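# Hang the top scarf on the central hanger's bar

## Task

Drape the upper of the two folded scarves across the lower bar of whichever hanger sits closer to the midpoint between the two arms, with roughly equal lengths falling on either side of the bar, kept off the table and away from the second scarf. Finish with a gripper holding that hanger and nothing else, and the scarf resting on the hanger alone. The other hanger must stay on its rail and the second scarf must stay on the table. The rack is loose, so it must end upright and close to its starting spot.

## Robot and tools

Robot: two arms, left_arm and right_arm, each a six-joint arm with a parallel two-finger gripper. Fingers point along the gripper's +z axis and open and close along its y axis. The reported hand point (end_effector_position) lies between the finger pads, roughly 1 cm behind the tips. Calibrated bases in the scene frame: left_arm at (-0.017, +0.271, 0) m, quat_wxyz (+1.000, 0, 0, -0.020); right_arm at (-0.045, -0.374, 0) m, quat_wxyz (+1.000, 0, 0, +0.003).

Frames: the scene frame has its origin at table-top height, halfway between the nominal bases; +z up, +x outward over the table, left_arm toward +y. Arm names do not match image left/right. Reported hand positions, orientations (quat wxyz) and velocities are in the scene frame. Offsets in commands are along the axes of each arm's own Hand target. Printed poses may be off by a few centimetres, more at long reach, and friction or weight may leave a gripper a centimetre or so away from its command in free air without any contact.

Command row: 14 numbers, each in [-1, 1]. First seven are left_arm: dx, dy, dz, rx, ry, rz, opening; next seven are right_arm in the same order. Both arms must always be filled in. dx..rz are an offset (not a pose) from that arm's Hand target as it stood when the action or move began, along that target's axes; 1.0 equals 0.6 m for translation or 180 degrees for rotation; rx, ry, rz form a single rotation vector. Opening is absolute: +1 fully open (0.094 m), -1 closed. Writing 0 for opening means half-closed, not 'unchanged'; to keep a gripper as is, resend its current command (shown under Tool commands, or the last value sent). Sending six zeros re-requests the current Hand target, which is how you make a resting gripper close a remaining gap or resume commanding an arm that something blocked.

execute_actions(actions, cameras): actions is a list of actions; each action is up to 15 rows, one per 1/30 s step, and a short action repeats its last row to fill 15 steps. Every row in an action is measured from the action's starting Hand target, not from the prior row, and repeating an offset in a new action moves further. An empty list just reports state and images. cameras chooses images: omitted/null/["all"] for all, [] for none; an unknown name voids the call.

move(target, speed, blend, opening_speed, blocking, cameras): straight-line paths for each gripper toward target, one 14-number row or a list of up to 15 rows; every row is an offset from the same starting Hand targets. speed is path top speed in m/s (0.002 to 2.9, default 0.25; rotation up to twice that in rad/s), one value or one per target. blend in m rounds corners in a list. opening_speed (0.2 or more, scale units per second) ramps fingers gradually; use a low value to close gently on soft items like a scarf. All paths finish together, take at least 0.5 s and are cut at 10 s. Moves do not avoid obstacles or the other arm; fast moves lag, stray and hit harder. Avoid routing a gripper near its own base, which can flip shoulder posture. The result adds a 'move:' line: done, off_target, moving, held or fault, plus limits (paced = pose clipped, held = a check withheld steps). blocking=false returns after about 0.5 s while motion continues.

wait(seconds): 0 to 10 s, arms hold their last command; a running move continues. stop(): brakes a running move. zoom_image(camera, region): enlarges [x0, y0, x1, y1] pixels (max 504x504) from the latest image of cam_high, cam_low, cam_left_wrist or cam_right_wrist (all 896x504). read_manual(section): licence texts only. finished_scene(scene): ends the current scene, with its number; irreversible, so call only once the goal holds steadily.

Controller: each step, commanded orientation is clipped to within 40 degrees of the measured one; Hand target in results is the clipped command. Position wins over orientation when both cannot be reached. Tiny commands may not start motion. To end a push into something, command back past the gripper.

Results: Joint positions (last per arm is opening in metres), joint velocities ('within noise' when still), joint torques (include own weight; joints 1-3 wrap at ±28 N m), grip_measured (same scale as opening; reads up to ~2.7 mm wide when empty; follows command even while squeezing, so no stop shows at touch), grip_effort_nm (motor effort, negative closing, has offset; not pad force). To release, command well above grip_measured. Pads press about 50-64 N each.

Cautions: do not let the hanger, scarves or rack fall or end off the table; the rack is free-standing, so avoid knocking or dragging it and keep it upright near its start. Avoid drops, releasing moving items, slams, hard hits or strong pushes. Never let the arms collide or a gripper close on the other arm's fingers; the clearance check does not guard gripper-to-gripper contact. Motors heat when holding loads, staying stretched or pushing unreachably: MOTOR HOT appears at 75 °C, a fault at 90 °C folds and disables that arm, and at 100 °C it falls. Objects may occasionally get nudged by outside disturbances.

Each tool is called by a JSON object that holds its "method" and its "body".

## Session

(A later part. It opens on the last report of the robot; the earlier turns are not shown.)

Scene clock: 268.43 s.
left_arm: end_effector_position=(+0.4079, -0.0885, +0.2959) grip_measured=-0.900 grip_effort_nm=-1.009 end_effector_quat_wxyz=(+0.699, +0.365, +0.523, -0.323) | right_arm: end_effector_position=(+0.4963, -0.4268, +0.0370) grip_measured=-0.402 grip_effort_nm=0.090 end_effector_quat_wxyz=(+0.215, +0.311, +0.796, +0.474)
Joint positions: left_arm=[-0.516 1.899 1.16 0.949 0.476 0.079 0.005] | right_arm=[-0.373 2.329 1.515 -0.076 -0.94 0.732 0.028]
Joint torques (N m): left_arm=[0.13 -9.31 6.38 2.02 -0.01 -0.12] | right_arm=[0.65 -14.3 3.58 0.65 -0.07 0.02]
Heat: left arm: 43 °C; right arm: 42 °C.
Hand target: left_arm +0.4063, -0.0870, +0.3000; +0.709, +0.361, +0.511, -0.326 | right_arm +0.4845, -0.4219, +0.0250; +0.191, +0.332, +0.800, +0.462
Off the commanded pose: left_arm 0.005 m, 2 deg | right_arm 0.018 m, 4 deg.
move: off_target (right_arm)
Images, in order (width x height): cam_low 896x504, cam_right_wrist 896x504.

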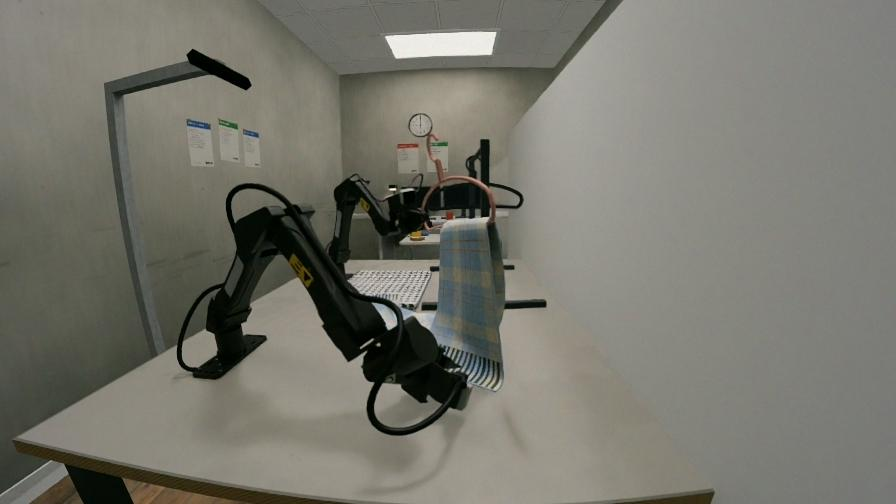

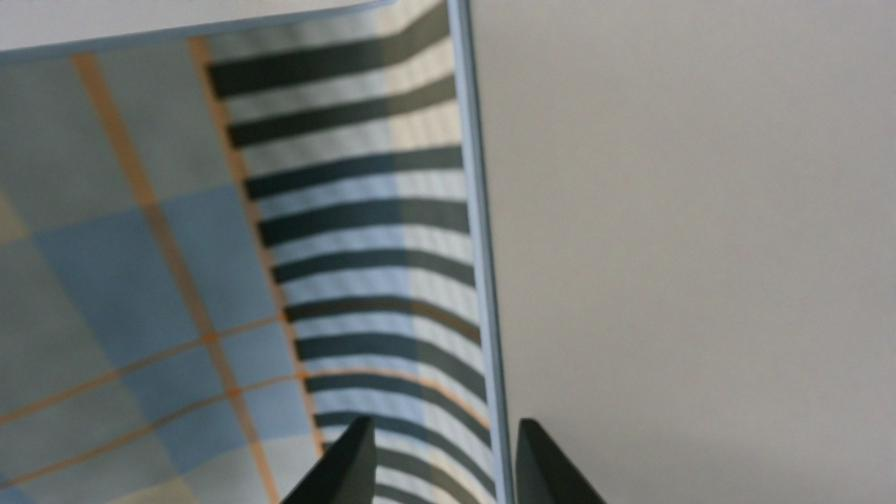

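{"method": "move", "body": {"target": [0,0,0,0,0,0,-1,0,-0.0075,0.037,0,0,0,-0.7], "speed": 0.05, "opening_speed": 0.6, "cameras": ["cam_low","cam_right_wrist"]}}

{"method": "zoom_image", "body": {"camera": "cam_low", "region": [380, 290, 540, 430]}}

Scene clock: 270.33 s.
left_arm: end_effector_position=(+0.4079, -0.0885, +0.2960) grip_measured=-0.900 grip_effort_nm=-1.018 end_effector_quat_wxyz=(+0.699, +0.365, +0.523, -0.323) | right_arm: end_effector_position=(+0.5023, -0.4145, +0.0336) grip_measured=-0.698 grip_effort_nm=-0.120 end_effector_quat_wxyz=(+0.211, +0.320, +0.798, +0.466)
Joint positions: left_arm=[-0.516 1.899 1.16 0.95 0.476 0.079 0.005] | right_arm=[-0.339 2.332 1.515 -0.055 -0.898 0.777 0.014]
Joint torques (N m): left_arm=[0.13 -9.31 6.38 2.02 -0.02 -0.11] | right_arm=[0.62 -10.67 5.04 1.14 -0.24 0.02]
Heat: left arm: 43 °C; right arm: 42 °C.
Hand target: left_arm +0.4063, -0.0870, +0.3000; +0.709, +0.361, +0.511, -0.326 | right_arm +0.4966, -0.4098, +0.0100; +0.191, +0.332, +0.800, +0.462
Off the commanded pose: left_arm 0.005 m, 2 deg | right_arm 0.025 m, 3 deg.
move: off_target (right_arm)
Images, in order (width x height): cam_low 896x504, cam_right_wrist 896x504.

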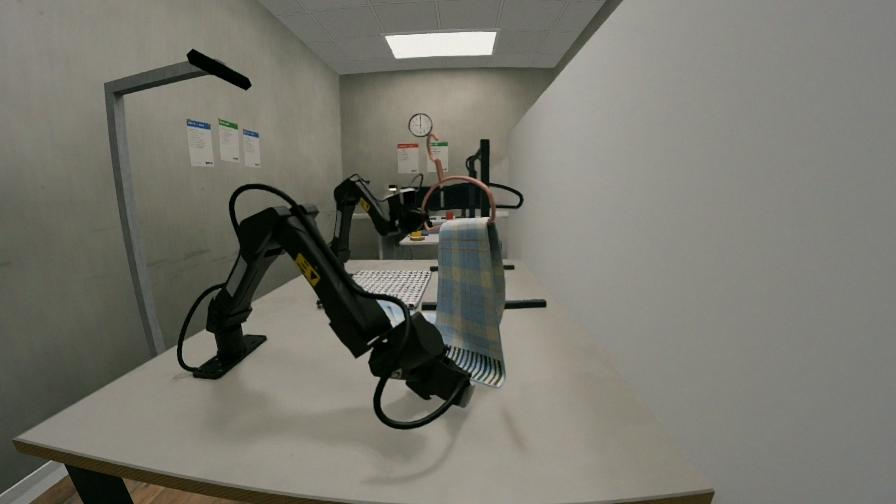

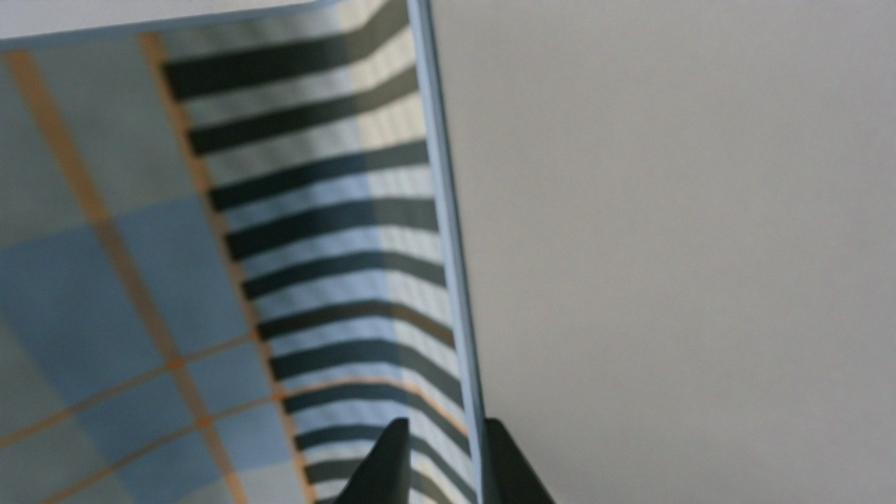

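Scaled by 3.150.

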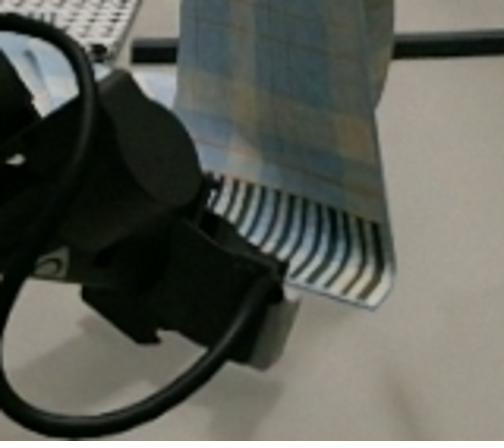

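{"method": "move", "body": {"target": [0,0,0,0,0,0,-1,0,0.0125,0.0217,0,0,0,-1], "opening_speed": 0.6, "speed": 0.05, "cameras": ["cam_right_wrist","cam_low"]}}

Scene clock: 273.43 s.
left_arm: end_effector_position=(+0.4079, -0.0885, +0.2961) grip_measured=-0.900 grip_effort_nm=-1.018 end_effector_quat_wxyz=(+0.699, +0.365, +0.523, -0.323) | right_arm: end_effector_position=(+0.5074, -0.4037, +0.0295) grip_measured=-0.997 grip_effort_nm=-0.154 end_effector_quat_wxyz=(+0.210, +0.322, +0.798, +0.465)
Joint positions: left_arm=[-0.516 1.899 1.16 0.95 0.476 0.079 0.005] | right_arm=[-0.312 2.343 1.515 -0.024 -0.879 0.809 0]
Joint torques (N m): left_arm=[0.14 -9.29 6.37 2.02 -0.02 -0.11] | right_arm=[0.84 -10.14 7.65 1.02 -0.25 0.05]
Heat: left arm: 43 °C; right arm: 42 °C.
Hand target: left_arm +0.4063, -0.0870, +0.3000; +0.709, +0.361, +0.511, -0.326 | right_arm +0.5072, -0.3993, +0.0100; +0.191, +0.332, +0.800, +0.462
Off the commanded pose: left_arm 0.004 m, 2 deg | right_arm 0.020 m, 2 deg.
move: off_target (right_arm)
Images, in order (width x height): cam_low 896x504, cam_right_wrist 896x504.

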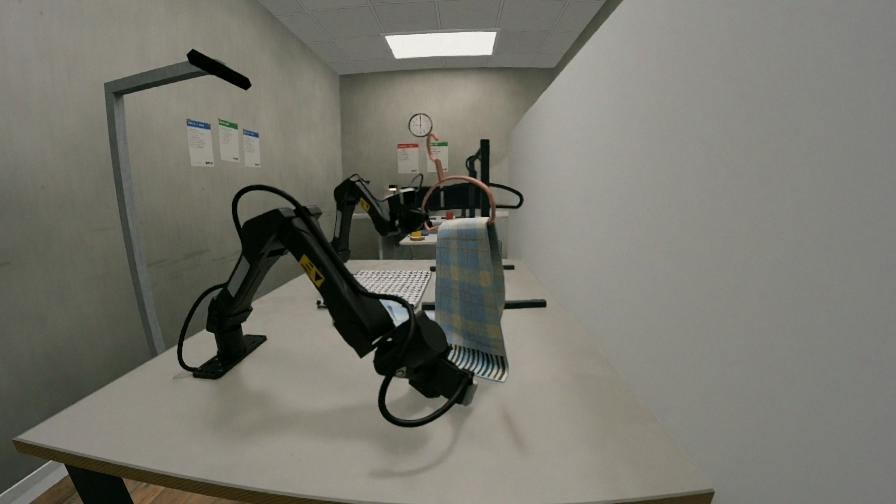

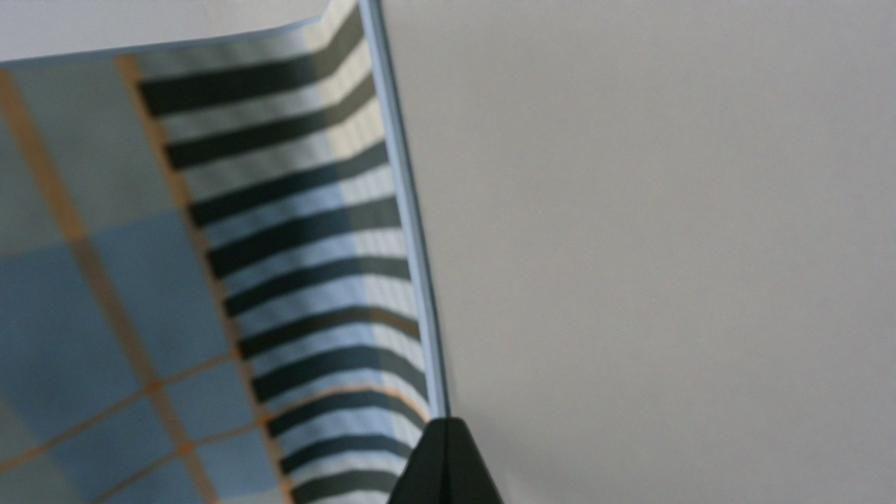

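{"method": "move", "body": {"target": [[0,0,0,0,0,0,-1,0,0.0,-0.08,0,0,0,-1],[0,0,0,0,0,0,-1,0,0.0,-0.08,0,0,0,-0.4],[0,0,0,0,0,0,-1,0,-0.03,-0.055,0,0,0,-0.4]], "speed": 0.1, "cameras": ["cam_right_wrist"]}}

Scene clock: 277.07 s.
left_arm: end_effector_position=(+0.4079, -0.0885, +0.2961) grip_measured=-0.900 grip_effort_nm=-1.018 end_effector_quat_wxyz=(+0.699, +0.365, +0.523, -0.323) | right_arm: end_effector_position=(+0.4890, -0.4298, +0.0381) grip_measured=-0.402 grip_effort_nm=0.095 end_effector_quat_wxyz=(+0.217, +0.312, +0.796, +0.471)
Joint positions: left_arm=[-0.516 1.899 1.16 0.95 0.476 0.079 0.005] | right_arm=[-0.383 2.306 1.483 -0.078 -0.939 0.718 0.028]
Joint torques (N m): left_arm=[0.13 -9.31 6.38 2.02 -0.01 -0.11] | right_arm=[0.54 -10.62 4.3 0.92 -0.13 -0.01]
Heat: left arm: 44 °C; right arm: 43 °C.
Hand target: left_arm +0.4063, -0.0870, +0.3000; +0.709, +0.361, +0.511, -0.326 | right_arm +0.4805, -0.4258, +0.0108; +0.191, +0.332, +0.800, +0.462
Off the commanded pose: left_arm 0.004 m, 2 deg | right_arm 0.029 m, 4 deg.
move: off_target (right_arm); target 2's new opening was sent with right_arm's hand 0.012 m and 1 deg from that target
Images, in order (width x height): cam_right_wrist 896x504.

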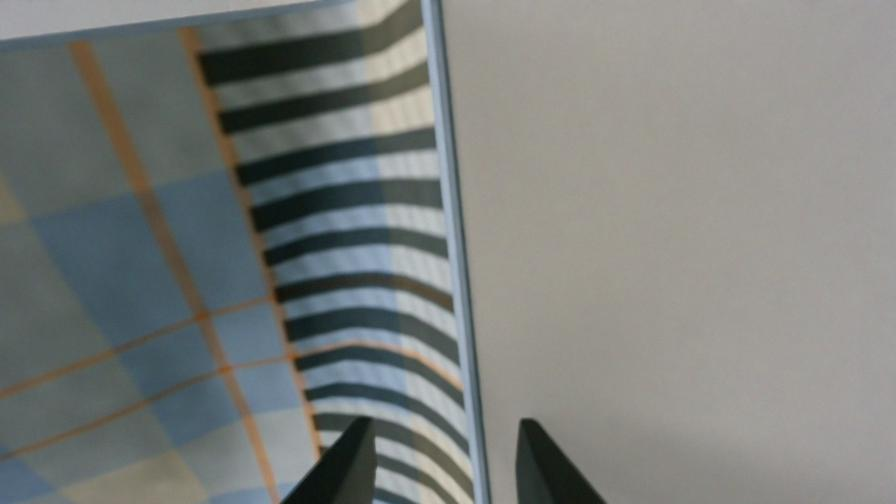

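{"method": "move", "body": {"target": [0,0,0,0,0,0,-1,0,0.0417,0.0722,0,0,0,-0.4], "speed": 0.1, "cameras": ["cam_right_wrist"]}}

{"method": "move", "body": {"target": [0,0,0,0,0,0,-1,0,0,0,0,0,0,-0.75], "opening_speed": 0.5, "cameras": ["cam_right_wrist"]}}

Scene clock: 278.63 s.
left_arm: end_effector_position=(+0.4079, -0.0885, +0.2962) grip_measured=-0.900 grip_effort_nm=-1.013 end_effector_quat_wxyz=(+0.700, +0.365, +0.523, -0.323) | right_arm: end_effector_position=(+0.5152, -0.3899, +0.0390) grip_measured=-0.402 grip_effort_nm=0.100 end_effector_quat_wxyz=(+0.212, +0.309, +0.794, +0.478)
Joint positions: left_arm=[-0.516 1.899 1.16 0.951 0.476 0.079 0.005] | right_arm=[-0.287 2.346 1.532 0.007 -0.895 0.84 0.028]
Joint torques (N m): left_arm=[0.13 -9.31 6.39 2.02 -0.02 -0.11] | right_arm=[0.62 -9.55 8.32 0.86 0.05 0.02]
Heat: left arm: 44 °C; right arm: 43 °C.
Hand target: left_arm +0.4063, -0.0870, +0.3000; +0.709, +0.361, +0.511, -0.326 | right_arm +0.5159, -0.3905, +0.0109; +0.191, +0.332, +0.800, +0.462
Off the commanded pose: left_arm 0.004 m, 2 deg | right_arm 0.028 m, 4 deg.
move: off_target (right_arm)
Images, in order (width x height): cam_right_wrist 896x504.

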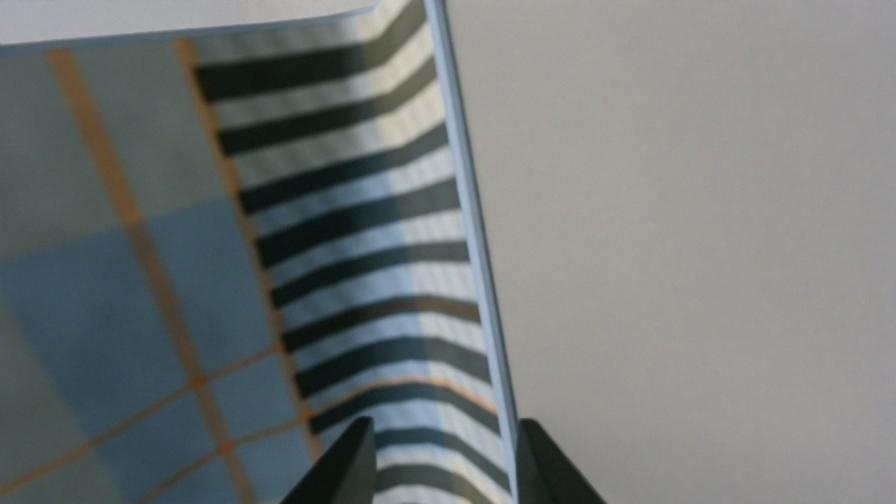

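Scene clock: 279.53 s.
left_arm: end_effector_position=(+0.4079, -0.0885, +0.2962) grip_measured=-0.900 grip_effort_nm=-1.013 end_effector_quat_wxyz=(+0.700, +0.365, +0.523, -0.323) | right_arm: end_effector_position=(+0.5152, -0.3913, +0.0325) grip_measured=-0.748 grip_effort_nm=-0.105 end_effector_quat_wxyz=(+0.210, +0.315, +0.795, +0.473)
Joint positions: left_arm=[-0.516 1.899 1.16 0.951 0.476 0.079 0.005] | right_arm=[-0.287 2.356 1.532 0.006 -0.882 0.842 0.012]
Joint torques (N m): left_arm=[0.13 -9.32 6.35 2.02 -0.01 -0.11] | right_arm=[0.66 -10.17 8.66 0.86 -0.07 0]
Heat: left arm: 44 °C; right arm: 43 °C.
Hand target: left_arm +0.4063, -0.0870, +0.3000; +0.709, +0.361, +0.511, -0.326 | right_arm +0.5159, -0.3905, +0.0110; +0.191, +0.332, +0.800, +0.462
Off the commanded pose: left_arm 0.004 m, 2 deg | right_arm 0.022 m, 3 deg.
move: off_target (right_arm)
Images, in order (width x height): cam_right_wrist 896x504.

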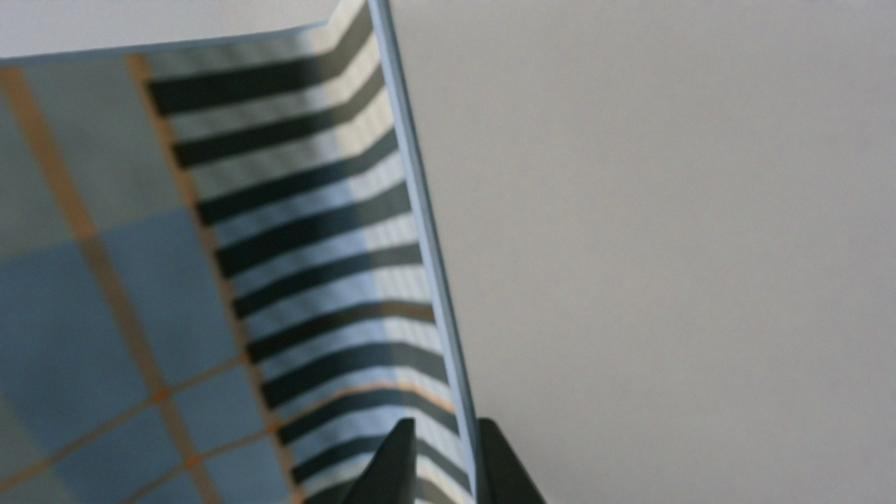

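{"method": "move", "body": {"target": [[0,0,0,0,0,0,-1,0,0.062,-0.0928,0,0,0,-0.3],[0,0,0,0,0,0,-1,0,0.097,-0.032,0.222,0,0,-0.3]], "speed": 0.2, "blend": 0.02, "cameras": ["cam_right_wrist","cam_low"]}}

Scene clock: 285.73 s.
left_arm: end_effector_position=(+0.4079, -0.0885, +0.2962) grip_measured=-0.900 grip_effort_nm=-1.018 end_effector_quat_wxyz=(+0.700, +0.365, +0.523, -0.323) | right_arm: end_effector_position=(+0.5223, -0.3812, +0.0795) grip_measured=-0.302 grip_effort_nm=0.081 end_effector_quat_wxyz=(+0.089, +0.376, +0.906, +0.173)
Joint positions: left_arm=[-0.516 1.899 1.16 0.951 0.476 0.079 0.005] | right_arm=[-0.107 2.723 2.83 -1.399 -0.28 0.725 0.033]
Joint torques (N m): left_arm=[0.16 -9.29 6.37 2.01 -0.02 -0.11] | right_arm=[0.29 -12.88 10.18 0.47 -0.05 0.03]
Heat: left arm: 44 °C; right arm: 43 °C.
Hand target: left_arm +0.4063, -0.0870, +0.3000; +0.709, +0.361, +0.511, -0.326 | right_arm +0.5248, -0.3816, +0.0708; +0.066, +0.377, +0.910, +0.161
Off the commanded pose: left_arm 0.004 m, 2 deg | right_arm 0.009 m, 3 deg.
elbow stopped short (right arm): the move would have taken joint 3 (elbow) straighter than the controller allows.
move: off_target (right_arm)
Images, in order (width x height): cam_low 896x504, cam_right_wrist 896x504.

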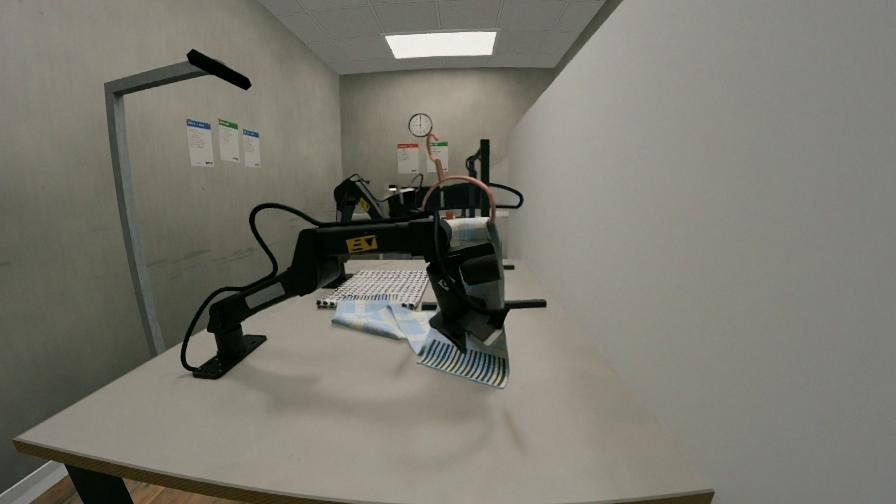

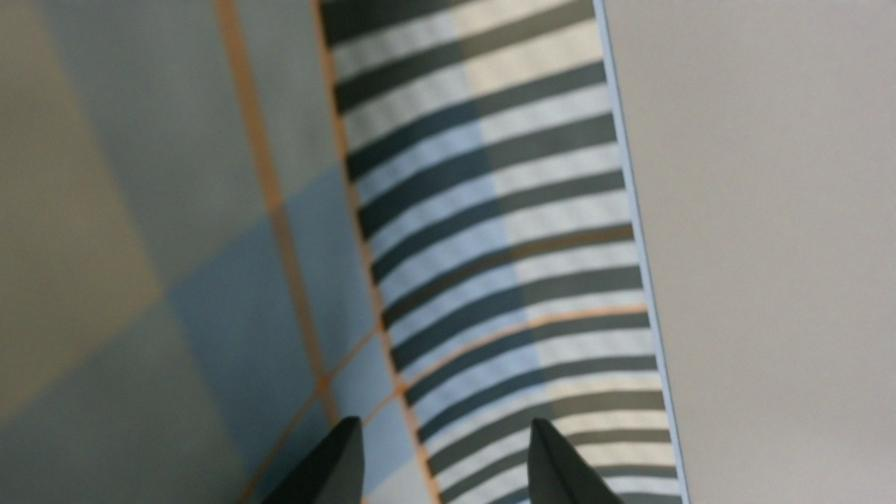

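{"method": "move", "body": {"target": [[0,0,0,0,0,0,-1,-0.0118,-0.0442,0.0017,0,0.0323,-0.0888,-0.3],[0,0,0,0,0,0,-1,-0.0118,-0.0675,0.0658,0,0.0323,-0.0888,-0.3]], "speed": 0.1, "cameras": ["cam_right_wrist","cam_low"]}}

Scene clock: 289.67 s.
left_arm: end_effector_position=(+0.4079, -0.0885, +0.2962) grip_measured=-0.900 grip_effort_nm=-1.018 end_effector_quat_wxyz=(+0.700, +0.365, +0.523, -0.323) | right_arm: end_effector_position=(+0.5099, -0.4033, +0.0353) grip_measured=-0.302 grip_effort_nm=0.076 end_effector_quat_wxyz=(+0.065, +0.243, +0.953, +0.168)
Joint positions: left_arm=[-0.516 1.899 1.16 0.951 0.476 0.079 0.005] | right_arm=[-0.163 2.813 2.844 -1.435 -0.323 0.369 0.033]
Joint torques (N m): left_arm=[0.13 -9.32 6.37 2.01 -0.02 -0.11] | right_arm=[-0.25 -12.42 8.69 0.41 -0.22 -0.14]
Heat: left arm: 44 °C; right arm: 44 °C.
Hand target: left_arm +0.4063, -0.0870, +0.3000; +0.709, +0.361, +0.511, -0.326 | right_arm +0.5124, -0.4040, +0.0200; +0.042, +0.238, +0.955, +0.169
Off the commanded pose: left_arm 0.004 m, 2 deg | right_arm 0.016 m, 3 deg.
elbow stopped short (right arm): the move would have taken joint 3 (elbow) straighter than the controller allows.
move: off_target (right_arm)
Images, in order (width x height): cam_low 896x504, cam_right_wrist 896x504.

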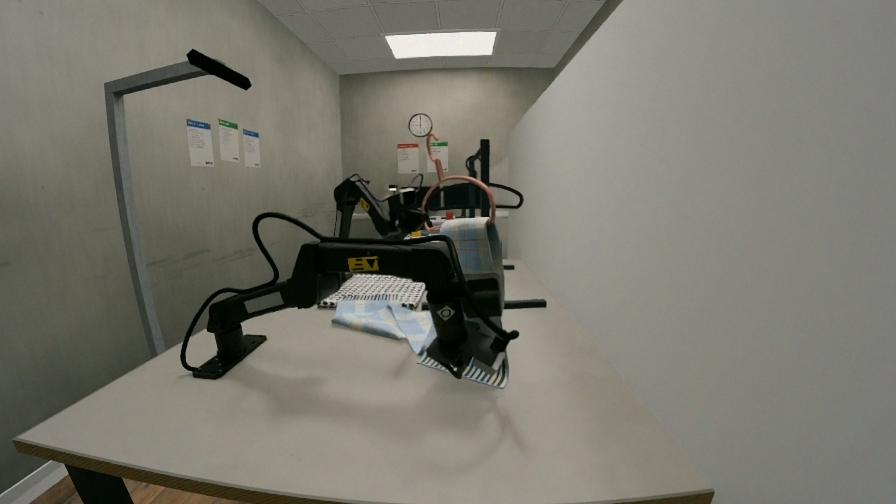

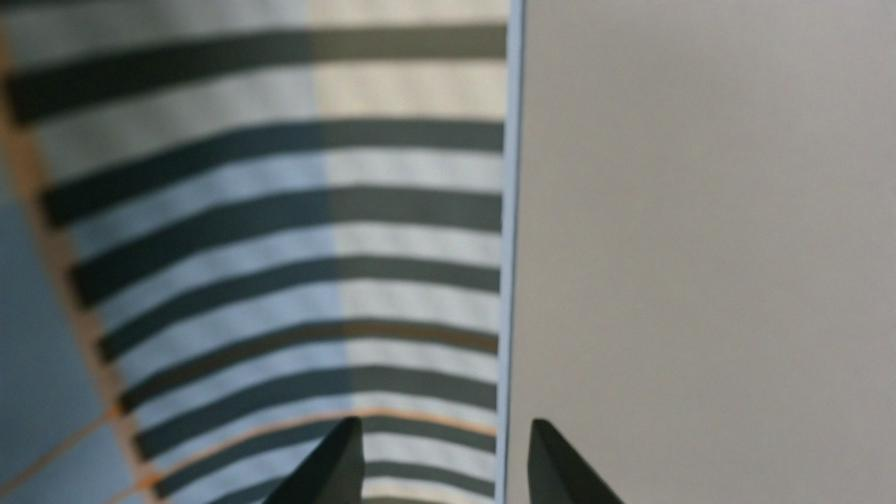

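{"method": "move", "body": {"target": [0,0,0,0,0,0,-1,0,-0.0143,0.0392,0,0,0,-0.3], "speed": 0.08, "cameras": ["cam_right_wrist"]}}

{"method": "move", "body": {"target": [0,0,0,0,0,0,-1,0,0,0,0,0,0,-1], "opening_speed": 0.6, "cameras": ["cam_right_wrist"]}}

Scene clock: 290.97 s.
left_arm: end_effector_position=(+0.4079, -0.0885, +0.2962) grip_measured=-0.900 grip_effort_nm=-1.018 end_effector_quat_wxyz=(+0.700, +0.365, +0.523, -0.323) | right_arm: end_effector_position=(+0.5135, -0.4023, +0.0345) grip_measured=-0.302 grip_effort_nm=0.076 end_effector_quat_wxyz=(+0.071, +0.237, +0.953, +0.173)
Joint positions: left_arm=[-0.516 1.899 1.16 0.951 0.476 0.079 0.005] | right_arm=[-0.163 2.817 2.844 -1.419 -0.332 0.361 0.033]
Joint torques (N m): left_arm=[0.13 -9.31 6.38 2.01 -0.01 -0.11] | right_arm=[-0.28 -10.35 6.26 0.61 -0.11 -0.12]
Heat: left arm: 45 °C; right arm: 44 °C.
Hand target: left_arm +0.4063, -0.0870, +0.3000; +0.709, +0.361, +0.511, -0.326 | right_arm +0.5124, -0.4041, -0.0050; +0.042, +0.238, +0.955, +0.169
Off the commanded pose: left_arm 0.004 m, 2 deg | right_arm 0.040 m, 3 deg.
move: off_target (right_arm)
Images, in order (width x height): cam_right_wrist 896x504.

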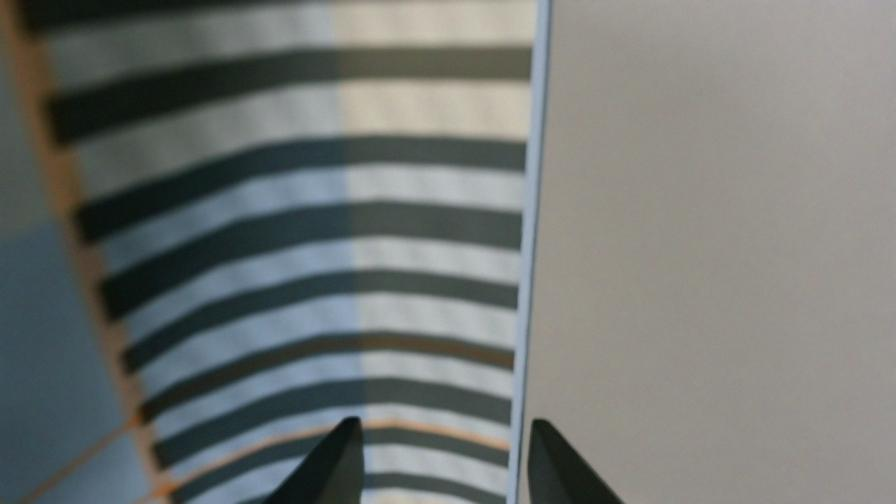

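Scene clock: 292.33 s.
left_arm: end_effector_position=(+0.4079, -0.0885, +0.2962) grip_measured=-0.900 grip_effort_nm=-1.018 end_effector_quat_wxyz=(+0.700, +0.365, +0.523, -0.323) | right_arm: end_effector_position=(+0.5171, -0.4021, +0.0300) grip_measured=-0.997 grip_effort_nm=-0.164 end_effector_quat_wxyz=(+0.075, +0.235, +0.953, +0.175)
Joint positions: left_arm=[-0.516 1.899 1.16 0.951 0.476 0.079 0.005] | right_arm=[-0.163 2.827 2.844 -1.4 -0.337 0.359 0]
Joint torques (N m): left_arm=[0.13 -9.32 6.38 2.01 -0.02 -0.11] | right_arm=[-0.25 -10.92 6.76 0.41 -0.12 -0.1]
Heat: left arm: 45 °C; right arm: 44 °C.
Hand target: left_arm +0.4063, -0.0870, +0.3000; +0.709, +0.361, +0.511, -0.326 | right_arm +0.5124, -0.4040, -0.0051; +0.042, +0.238, +0.955, +0.169
Off the commanded pose: left_arm 0.004 m, 2 deg | right_arm 0.035 m, 4 deg.
move: off_target (right_arm)
Images, in order (width x height): cam_right_wrist 896x504.

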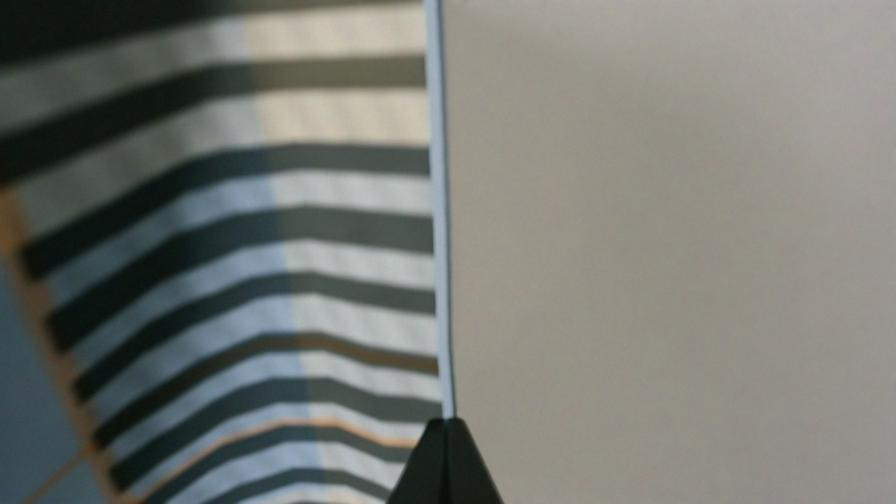

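{"method": "move", "body": {"target": [[0,0,0,0,0,0,-1,-0.001,0.028,-0.277,0,0,0,-1],[0,0,0,0,0,0,-1,0.308,-0.096,-0.43,0.009,-0.4725,-0.163,-0.4]], "speed": 0.3, "blend": 0.03, "cameras": ["cam_high","cam_low"]}}

Scene clock: 301.53 s.
left_arm: end_effector_position=(+0.4079, -0.0885, +0.2962) grip_measured=-0.900 grip_effort_nm=-1.023 end_effector_quat_wxyz=(+0.700, +0.365, +0.523, -0.323) | right_arm: end_effector_position=(+0.2853, -0.4428, +0.2238) grip_measured=-0.402 grip_effort_nm=0.076 end_effector_quat_wxyz=(+0.706, +0.065, +0.702, -0.060)
Joint positions: left_arm=[-0.516 1.899 1.16 0.951 0.476 0.079 0.005] | right_arm=[-0.252 0.918 0.245 0.678 -0.071 0.008 0.028]
Joint torques (N m): left_arm=[0.16 -9.31 6.38 2.02 -0.01 -0.11] | right_arm=[-0.75 -2.06 6.04 1.84 -0.1 -0.1]
Heat: left arm: 45 °C; right arm: 44 °C.
Hand target: left_arm +0.4063, -0.0870, +0.3000; +0.709, +0.361, +0.511, -0.326 | right_arm +0.2824, -0.4432, +0.2175; +0.704, +0.062, +0.705, -0.061
Off the commanded pose: left_arm 0.004 m, 2 deg | right_arm 0.007 m, 1 deg.
elbow stopped short (right arm): the move would have taken joint 3 (elbow) straighter than the controller allows.
move: done
Images, in order (width x height): cam_high 896x504, cam_low 896x504.

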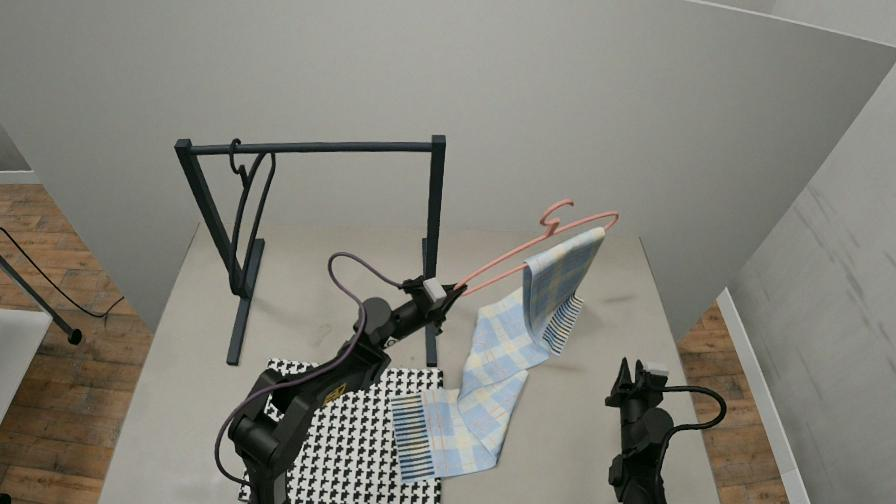

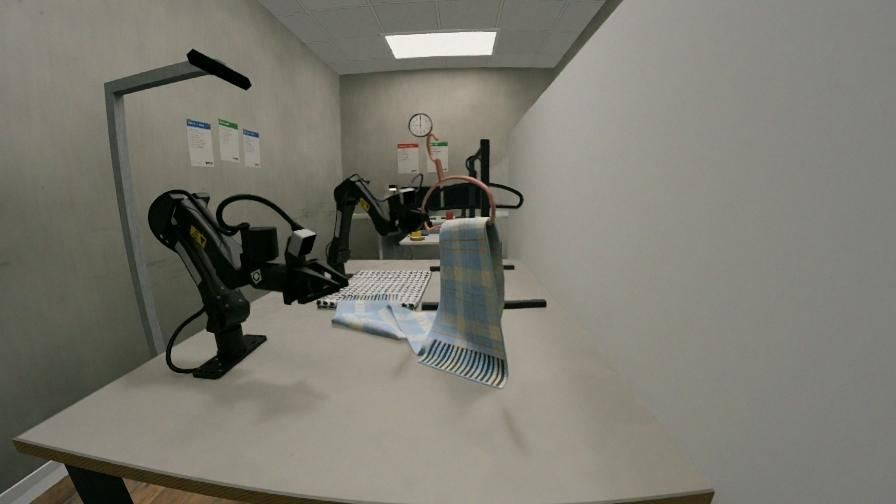

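{"method": "move", "body": {"target": [-0.0783,-0.1765,0.0595,-0.1867,0.0348,0.0422,-1,0,0,0,0,0,0,-0.4], "speed": 0.1, "cameras": ["cam_high","cam_low"]}}

Scene clock: 306.57 s.
left_arm: end_effector_position=(+0.3225, -0.1660, +0.3129) grip_measured=-0.901 grip_effort_nm=-1.013 end_effector_quat_wxyz=(+0.758, +0.214, +0.611, -0.085) | right_arm: end_effector_position=(+0.2853, -0.4428, +0.2240) grip_measured=-0.402 grip_effort_nm=0.081 end_effector_quat_wxyz=(+0.707, +0.065, +0.702, -0.060)
Joint positions: left_arm=[-1.068 1.889 1.242 0.853 -0.65 0.351 0.005] | right_arm=[-0.252 0.918 0.245 0.679 -0.071 0.008 0.028]
Joint torques (N m): left_arm=[-0.23 -9.13 10.82 1.86 0.07 0] | right_arm=[-0.75 -2.04 6.02 1.86 -0.09 -0.09]
Heat: left arm: 45 °C; right arm: 42 °C.
Hand target: left_arm +0.3233, -0.1684, +0.3340; +0.774, +0.190, +0.596, -0.098 | right_arm +0.2824, -0.4432, +0.2175; +0.704, +0.062, +0.705, -0.061
Off the commanded pose: left_arm 0.021 m, 4 deg | right_arm 0.007 m, 1 deg.
move: off_target (left_arm)
Images, in order (width x height): cam_high 896x504, cam_low 896x504.

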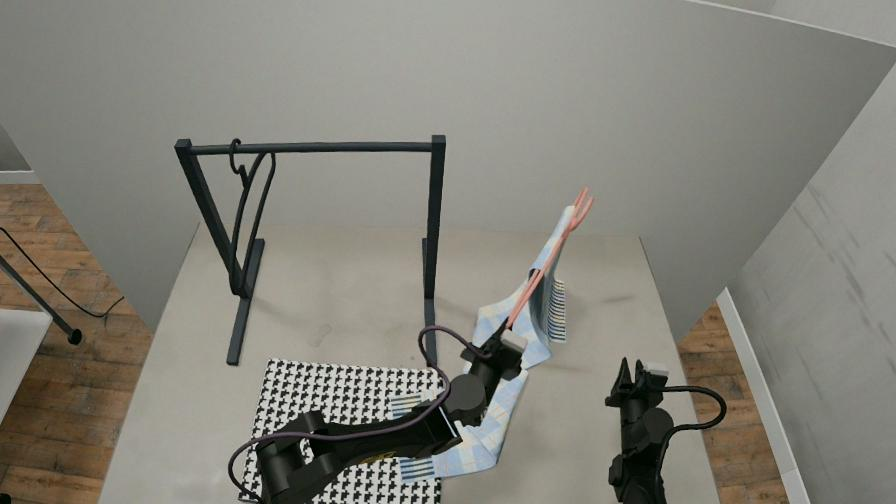

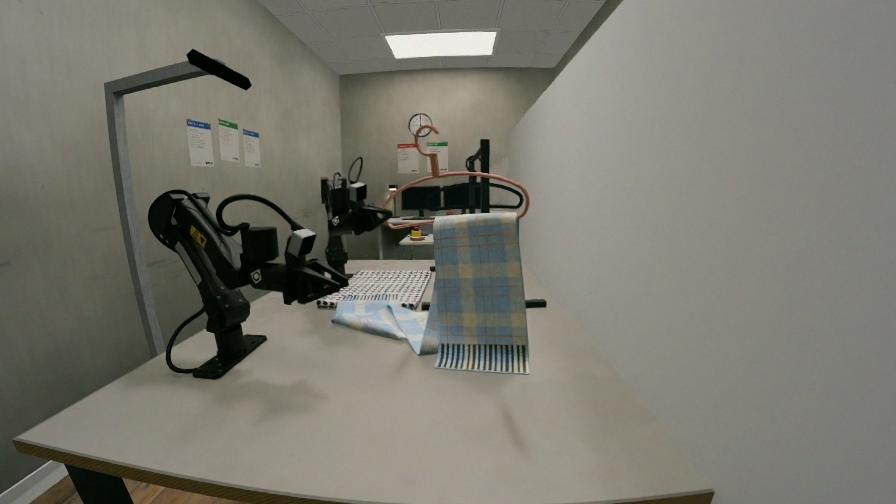

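{"method": "move", "body": {"target": [-0.032,0.0059,0.0073,0,0,0,-1,0.2125,0.409,0.178,0.0556,0,0,0.3], "speed": 0.2, "cameras": ["cam_right_wrist","cam_low"]}}

Scene clock: 310.33 s.
left_arm: end_effector_position=(+0.3249, -0.1705, +0.3198) grip_measured=-0.901 grip_effort_nm=-1.013 end_effector_quat_wxyz=(+0.753, +0.220, +0.615, -0.080) | right_arm: end_effector_position=(+0.4269, -0.2220, +0.0946) grip_measured=+0.298 grip_effort_nm=0.081 end_effector_quat_wxyz=(+0.697, +0.123, +0.697, -0.116)
Joint positions: left_arm=[-1.068 1.889 1.289 0.787 -0.651 0.352 0.005] | right_arm=[0.6 2.264 0.906 1.355 0.945 0.011 0.061]
Joint torques (N m): left_arm=[-0.21 -11.32 10.95 1.82 0.03 0.01] | right_arm=[0.24 -8.88 6.64 1.47 0.15 -0.13]
Heat: left arm: 44 °C; right arm: 42 °C.
Hand target: left_arm +0.3233, -0.1685, +0.3540; +0.774, +0.191, +0.596, -0.098 | right_arm +0.4301, -0.2200, +0.0901; +0.696, +0.123, +0.697, -0.123
Off the commanded pose: left_arm 0.034 m, 5 deg | right_arm 0.006 m, 1 deg.
move: off_target (left_arm)
Images, in order (width x height): cam_low 896x504, cam_right_wrist 896x504.

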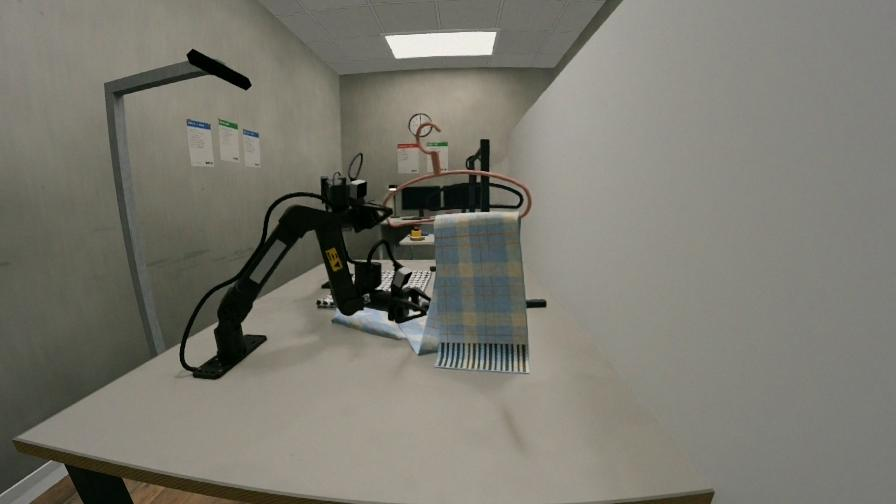

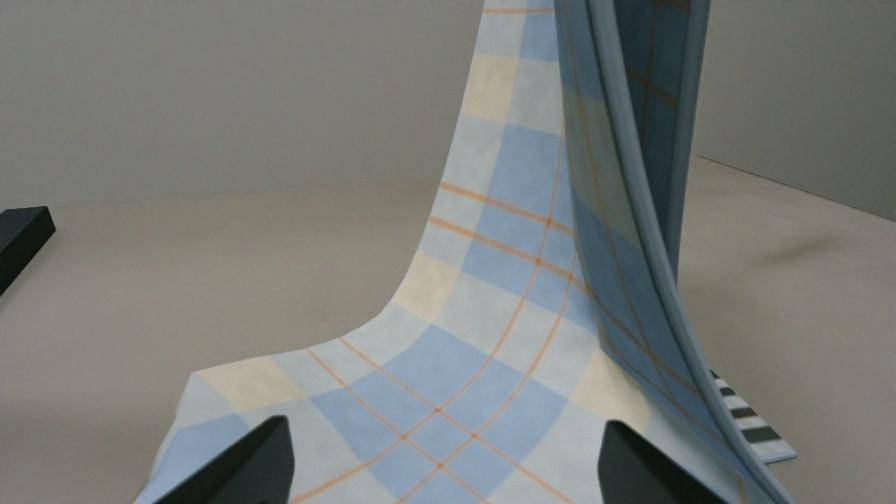

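{"method": "wait", "body": {"seconds": 0, "cameras": ["cam_high","cam_left_wrist"]}}

Scene clock: 311.43 s.
left_arm: end_effector_position=(+0.3249, -0.1705, +0.3198) grip_measured=-0.901 grip_effort_nm=-1.018 end_effector_quat_wxyz=(+0.753, +0.220, +0.615, -0.080) | right_arm: end_effector_position=(+0.4269, -0.2222, +0.0946) grip_measured=+0.298 grip_effort_nm=0.071 end_effector_quat_wxyz=(+0.697, +0.123, +0.697, -0.117)
Joint positions: left_arm=[-1.068 1.889 1.289 0.787 -0.651 0.352 0.005] | right_arm=[0.6 2.264 0.906 1.355 0.945 0.011 0.061]
Joint torques (N m): left_arm=[-0.21 -11.32 10.92 1.81 0.04 0.01] | right_arm=[0.25 -8.88 6.63 1.46 0.14 -0.1]
Heat: left arm: 44 °C; right arm: 42 °C.
Hand target: left_arm +0.3233, -0.1684, +0.3540; +0.774, +0.190, +0.596, -0.098 | right_arm +0.4301, -0.2201, +0.0901; +0.696, +0.123, +0.697, -0.123
Tool commands: left_gripper/opening=-1.0 right_gripper/opening=+0.3
Off the commanded pose: left_arm 0.034 m, 5 deg | right_arm 0.006 m, 1 deg.
Images, in order (width x height): cam_high 896x504, cam_left_wrist 896x504.

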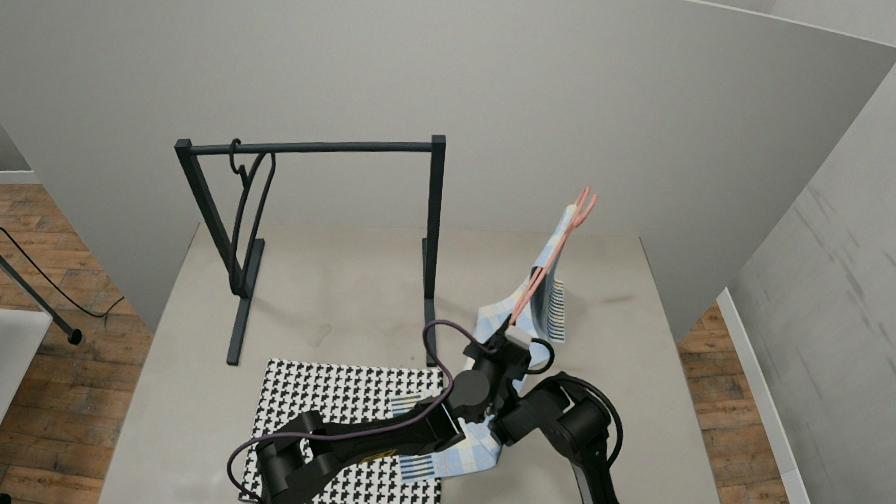

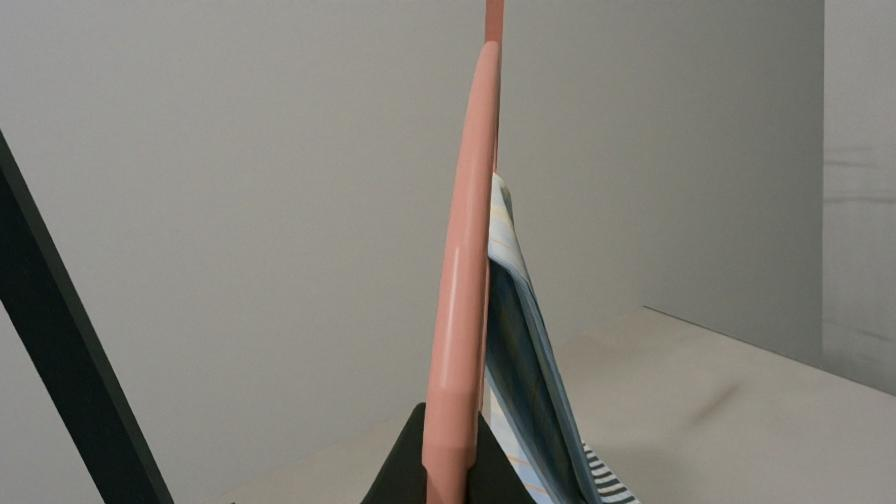

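{"method": "move", "body": {"target": [0,0,0,0,0,0,-1,-0.0375,-0.0933,0.0748,0,0,0,-0.1], "speed": 0.12, "cameras": ["cam_right_wrist","cam_left_wrist"]}}

Scene clock: 314.90 s.
left_arm: end_effector_position=(+0.3249, -0.1705, +0.3196) grip_measured=-0.901 grip_effort_nm=-1.013 end_effector_quat_wxyz=(+0.753, +0.220, +0.615, -0.079) | right_arm: end_effector_position=(+0.4548, -0.2872, +0.1007) grip_measured=-0.098 grip_effort_nm=-0.115 end_effector_quat_wxyz=(+0.692, +0.125, +0.700, -0.126)
Joint positions: left_arm=[-1.068 1.889 1.289 0.786 -0.651 0.352 0.005] | right_arm=[0.413 2.221 0.879 1.327 0.775 0.006 0.042]
Joint torques (N m): left_arm=[-0.2 -11.32 10.92 1.81 0.03 0.01] | right_arm=[-0.21 -13.91 3.28 1.43 -0.06 -0.07]
Heat: left arm: 44 °C; right arm: 42 °C.
Hand target: left_arm +0.3233, -0.1685, +0.3540; +0.774, +0.190, +0.596, -0.098 | right_arm +0.4531, -0.2880, +0.1124; +0.696, +0.123, +0.697, -0.123
Off the commanded pose: left_arm 0.034 m, 5 deg | right_arm 0.012 m, 1 deg.
move: off_target (left_arm, right_arm)
Images, in order (width x height): cam_left_wrist 896x504, cam_right_wrist 896x504.

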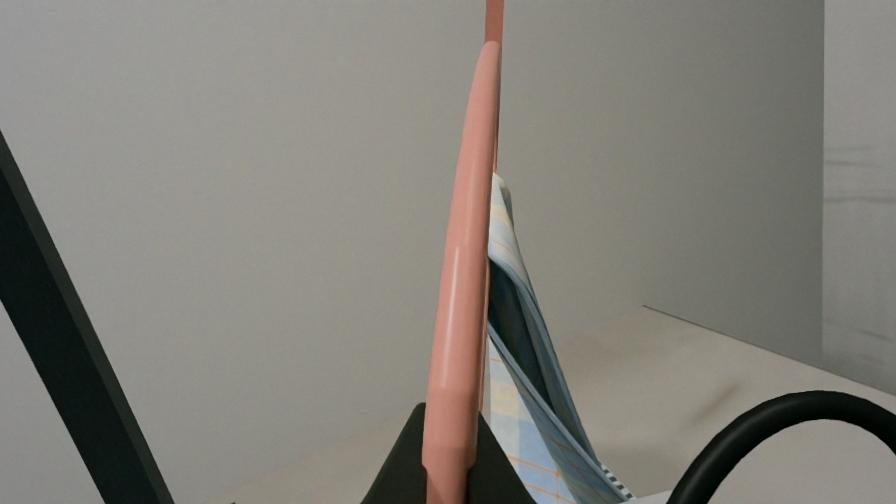

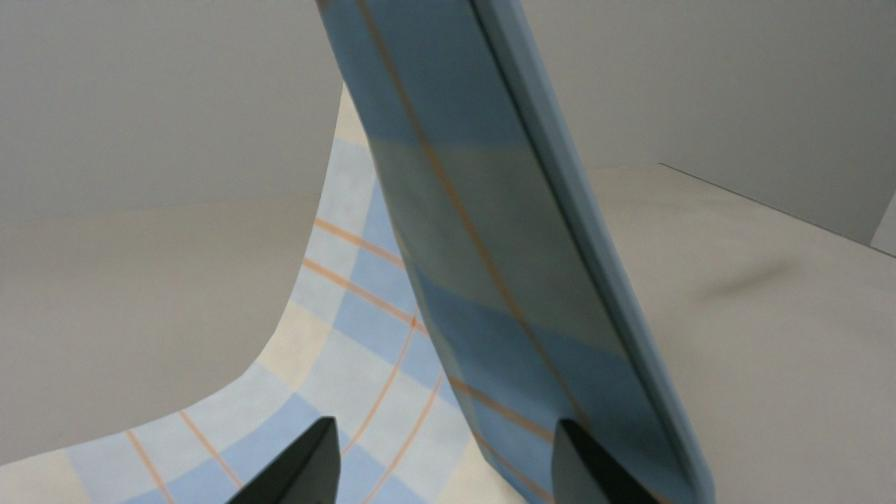

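{"method": "move", "body": {"target": [[0,0,0,0,0,0,-1,0,0,-0.06,0,0,0,-0.1],[0,0,0,0,0,0,-1,-0.0167,-0.0917,-0.05,0,0,-0.111,-0.1]], "speed": 0.12, "blend": 0.01, "cameras": ["cam_right_wrist","cam_left_wrist"]}}

Scene clock: 318.10 s.
left_arm: end_effector_position=(+0.3249, -0.1705, +0.3196) grip_measured=-0.901 grip_effort_nm=-1.018 end_effector_quat_wxyz=(+0.753, +0.220, +0.615, -0.079) | right_arm: end_effector_position=(+0.4085, -0.3268, +0.1098) grip_measured=-0.098 grip_effort_nm=-0.115 end_effector_quat_wxyz=(+0.654, -0.003, +0.716, -0.245)
Joint positions: left_arm=[-1.068 1.889 1.289 0.786 -0.651 0.353 0.005] | right_arm=[0.354 2.061 0.62 1.409 0.712 -0.342 0.042]
Joint torques (N m): left_arm=[-0.2 -11.32 10.92 1.82 0.04 0.01] | right_arm=[-0.59 -11.93 2.69 1.71 -0.06 -0.04]
Heat: left arm: 44 °C; right arm: 43 °C.
Hand target: left_arm +0.3233, -0.1685, +0.3540; +0.774, +0.191, +0.596, -0.098 | right_arm +0.4062, -0.3295, +0.1227; +0.664, +0.000, +0.708, -0.241
Off the commanded pose: left_arm 0.035 m, 5 deg | right_arm 0.013 m, 2 deg.
move: off_target (left_arm, right_arm)
Images, in order (width x height): cam_left_wrist 896x504, cam_right_wrist 896x504.

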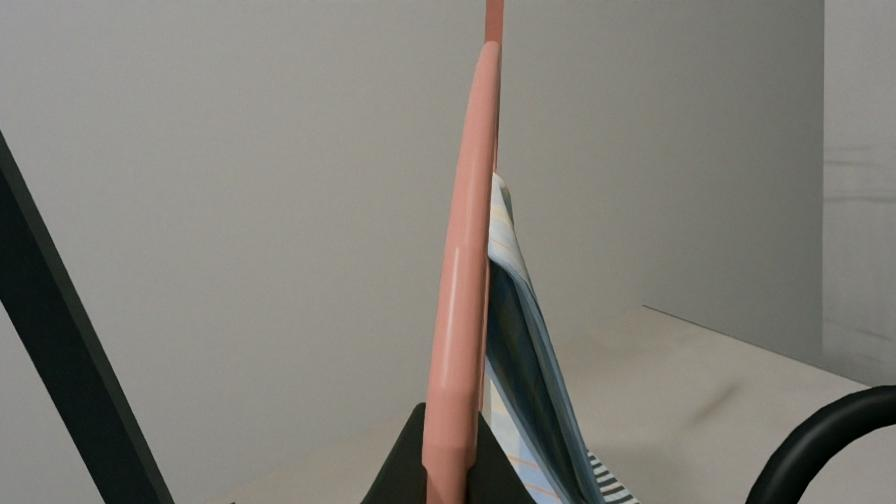

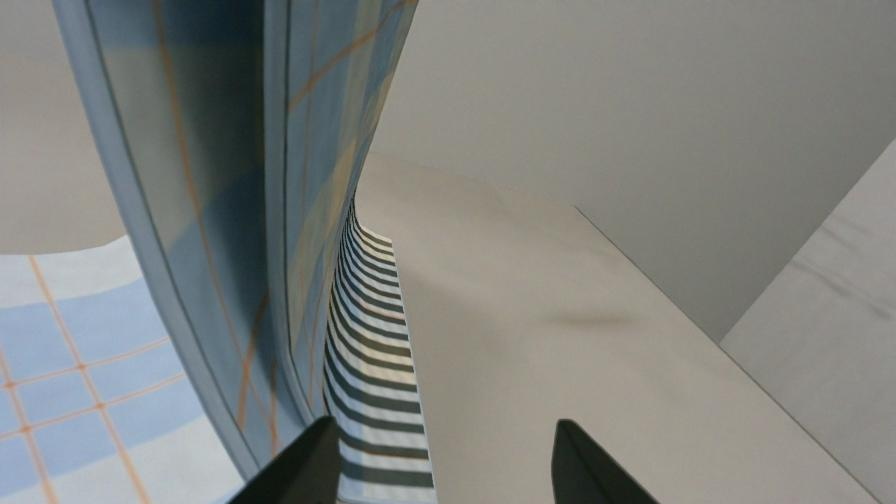

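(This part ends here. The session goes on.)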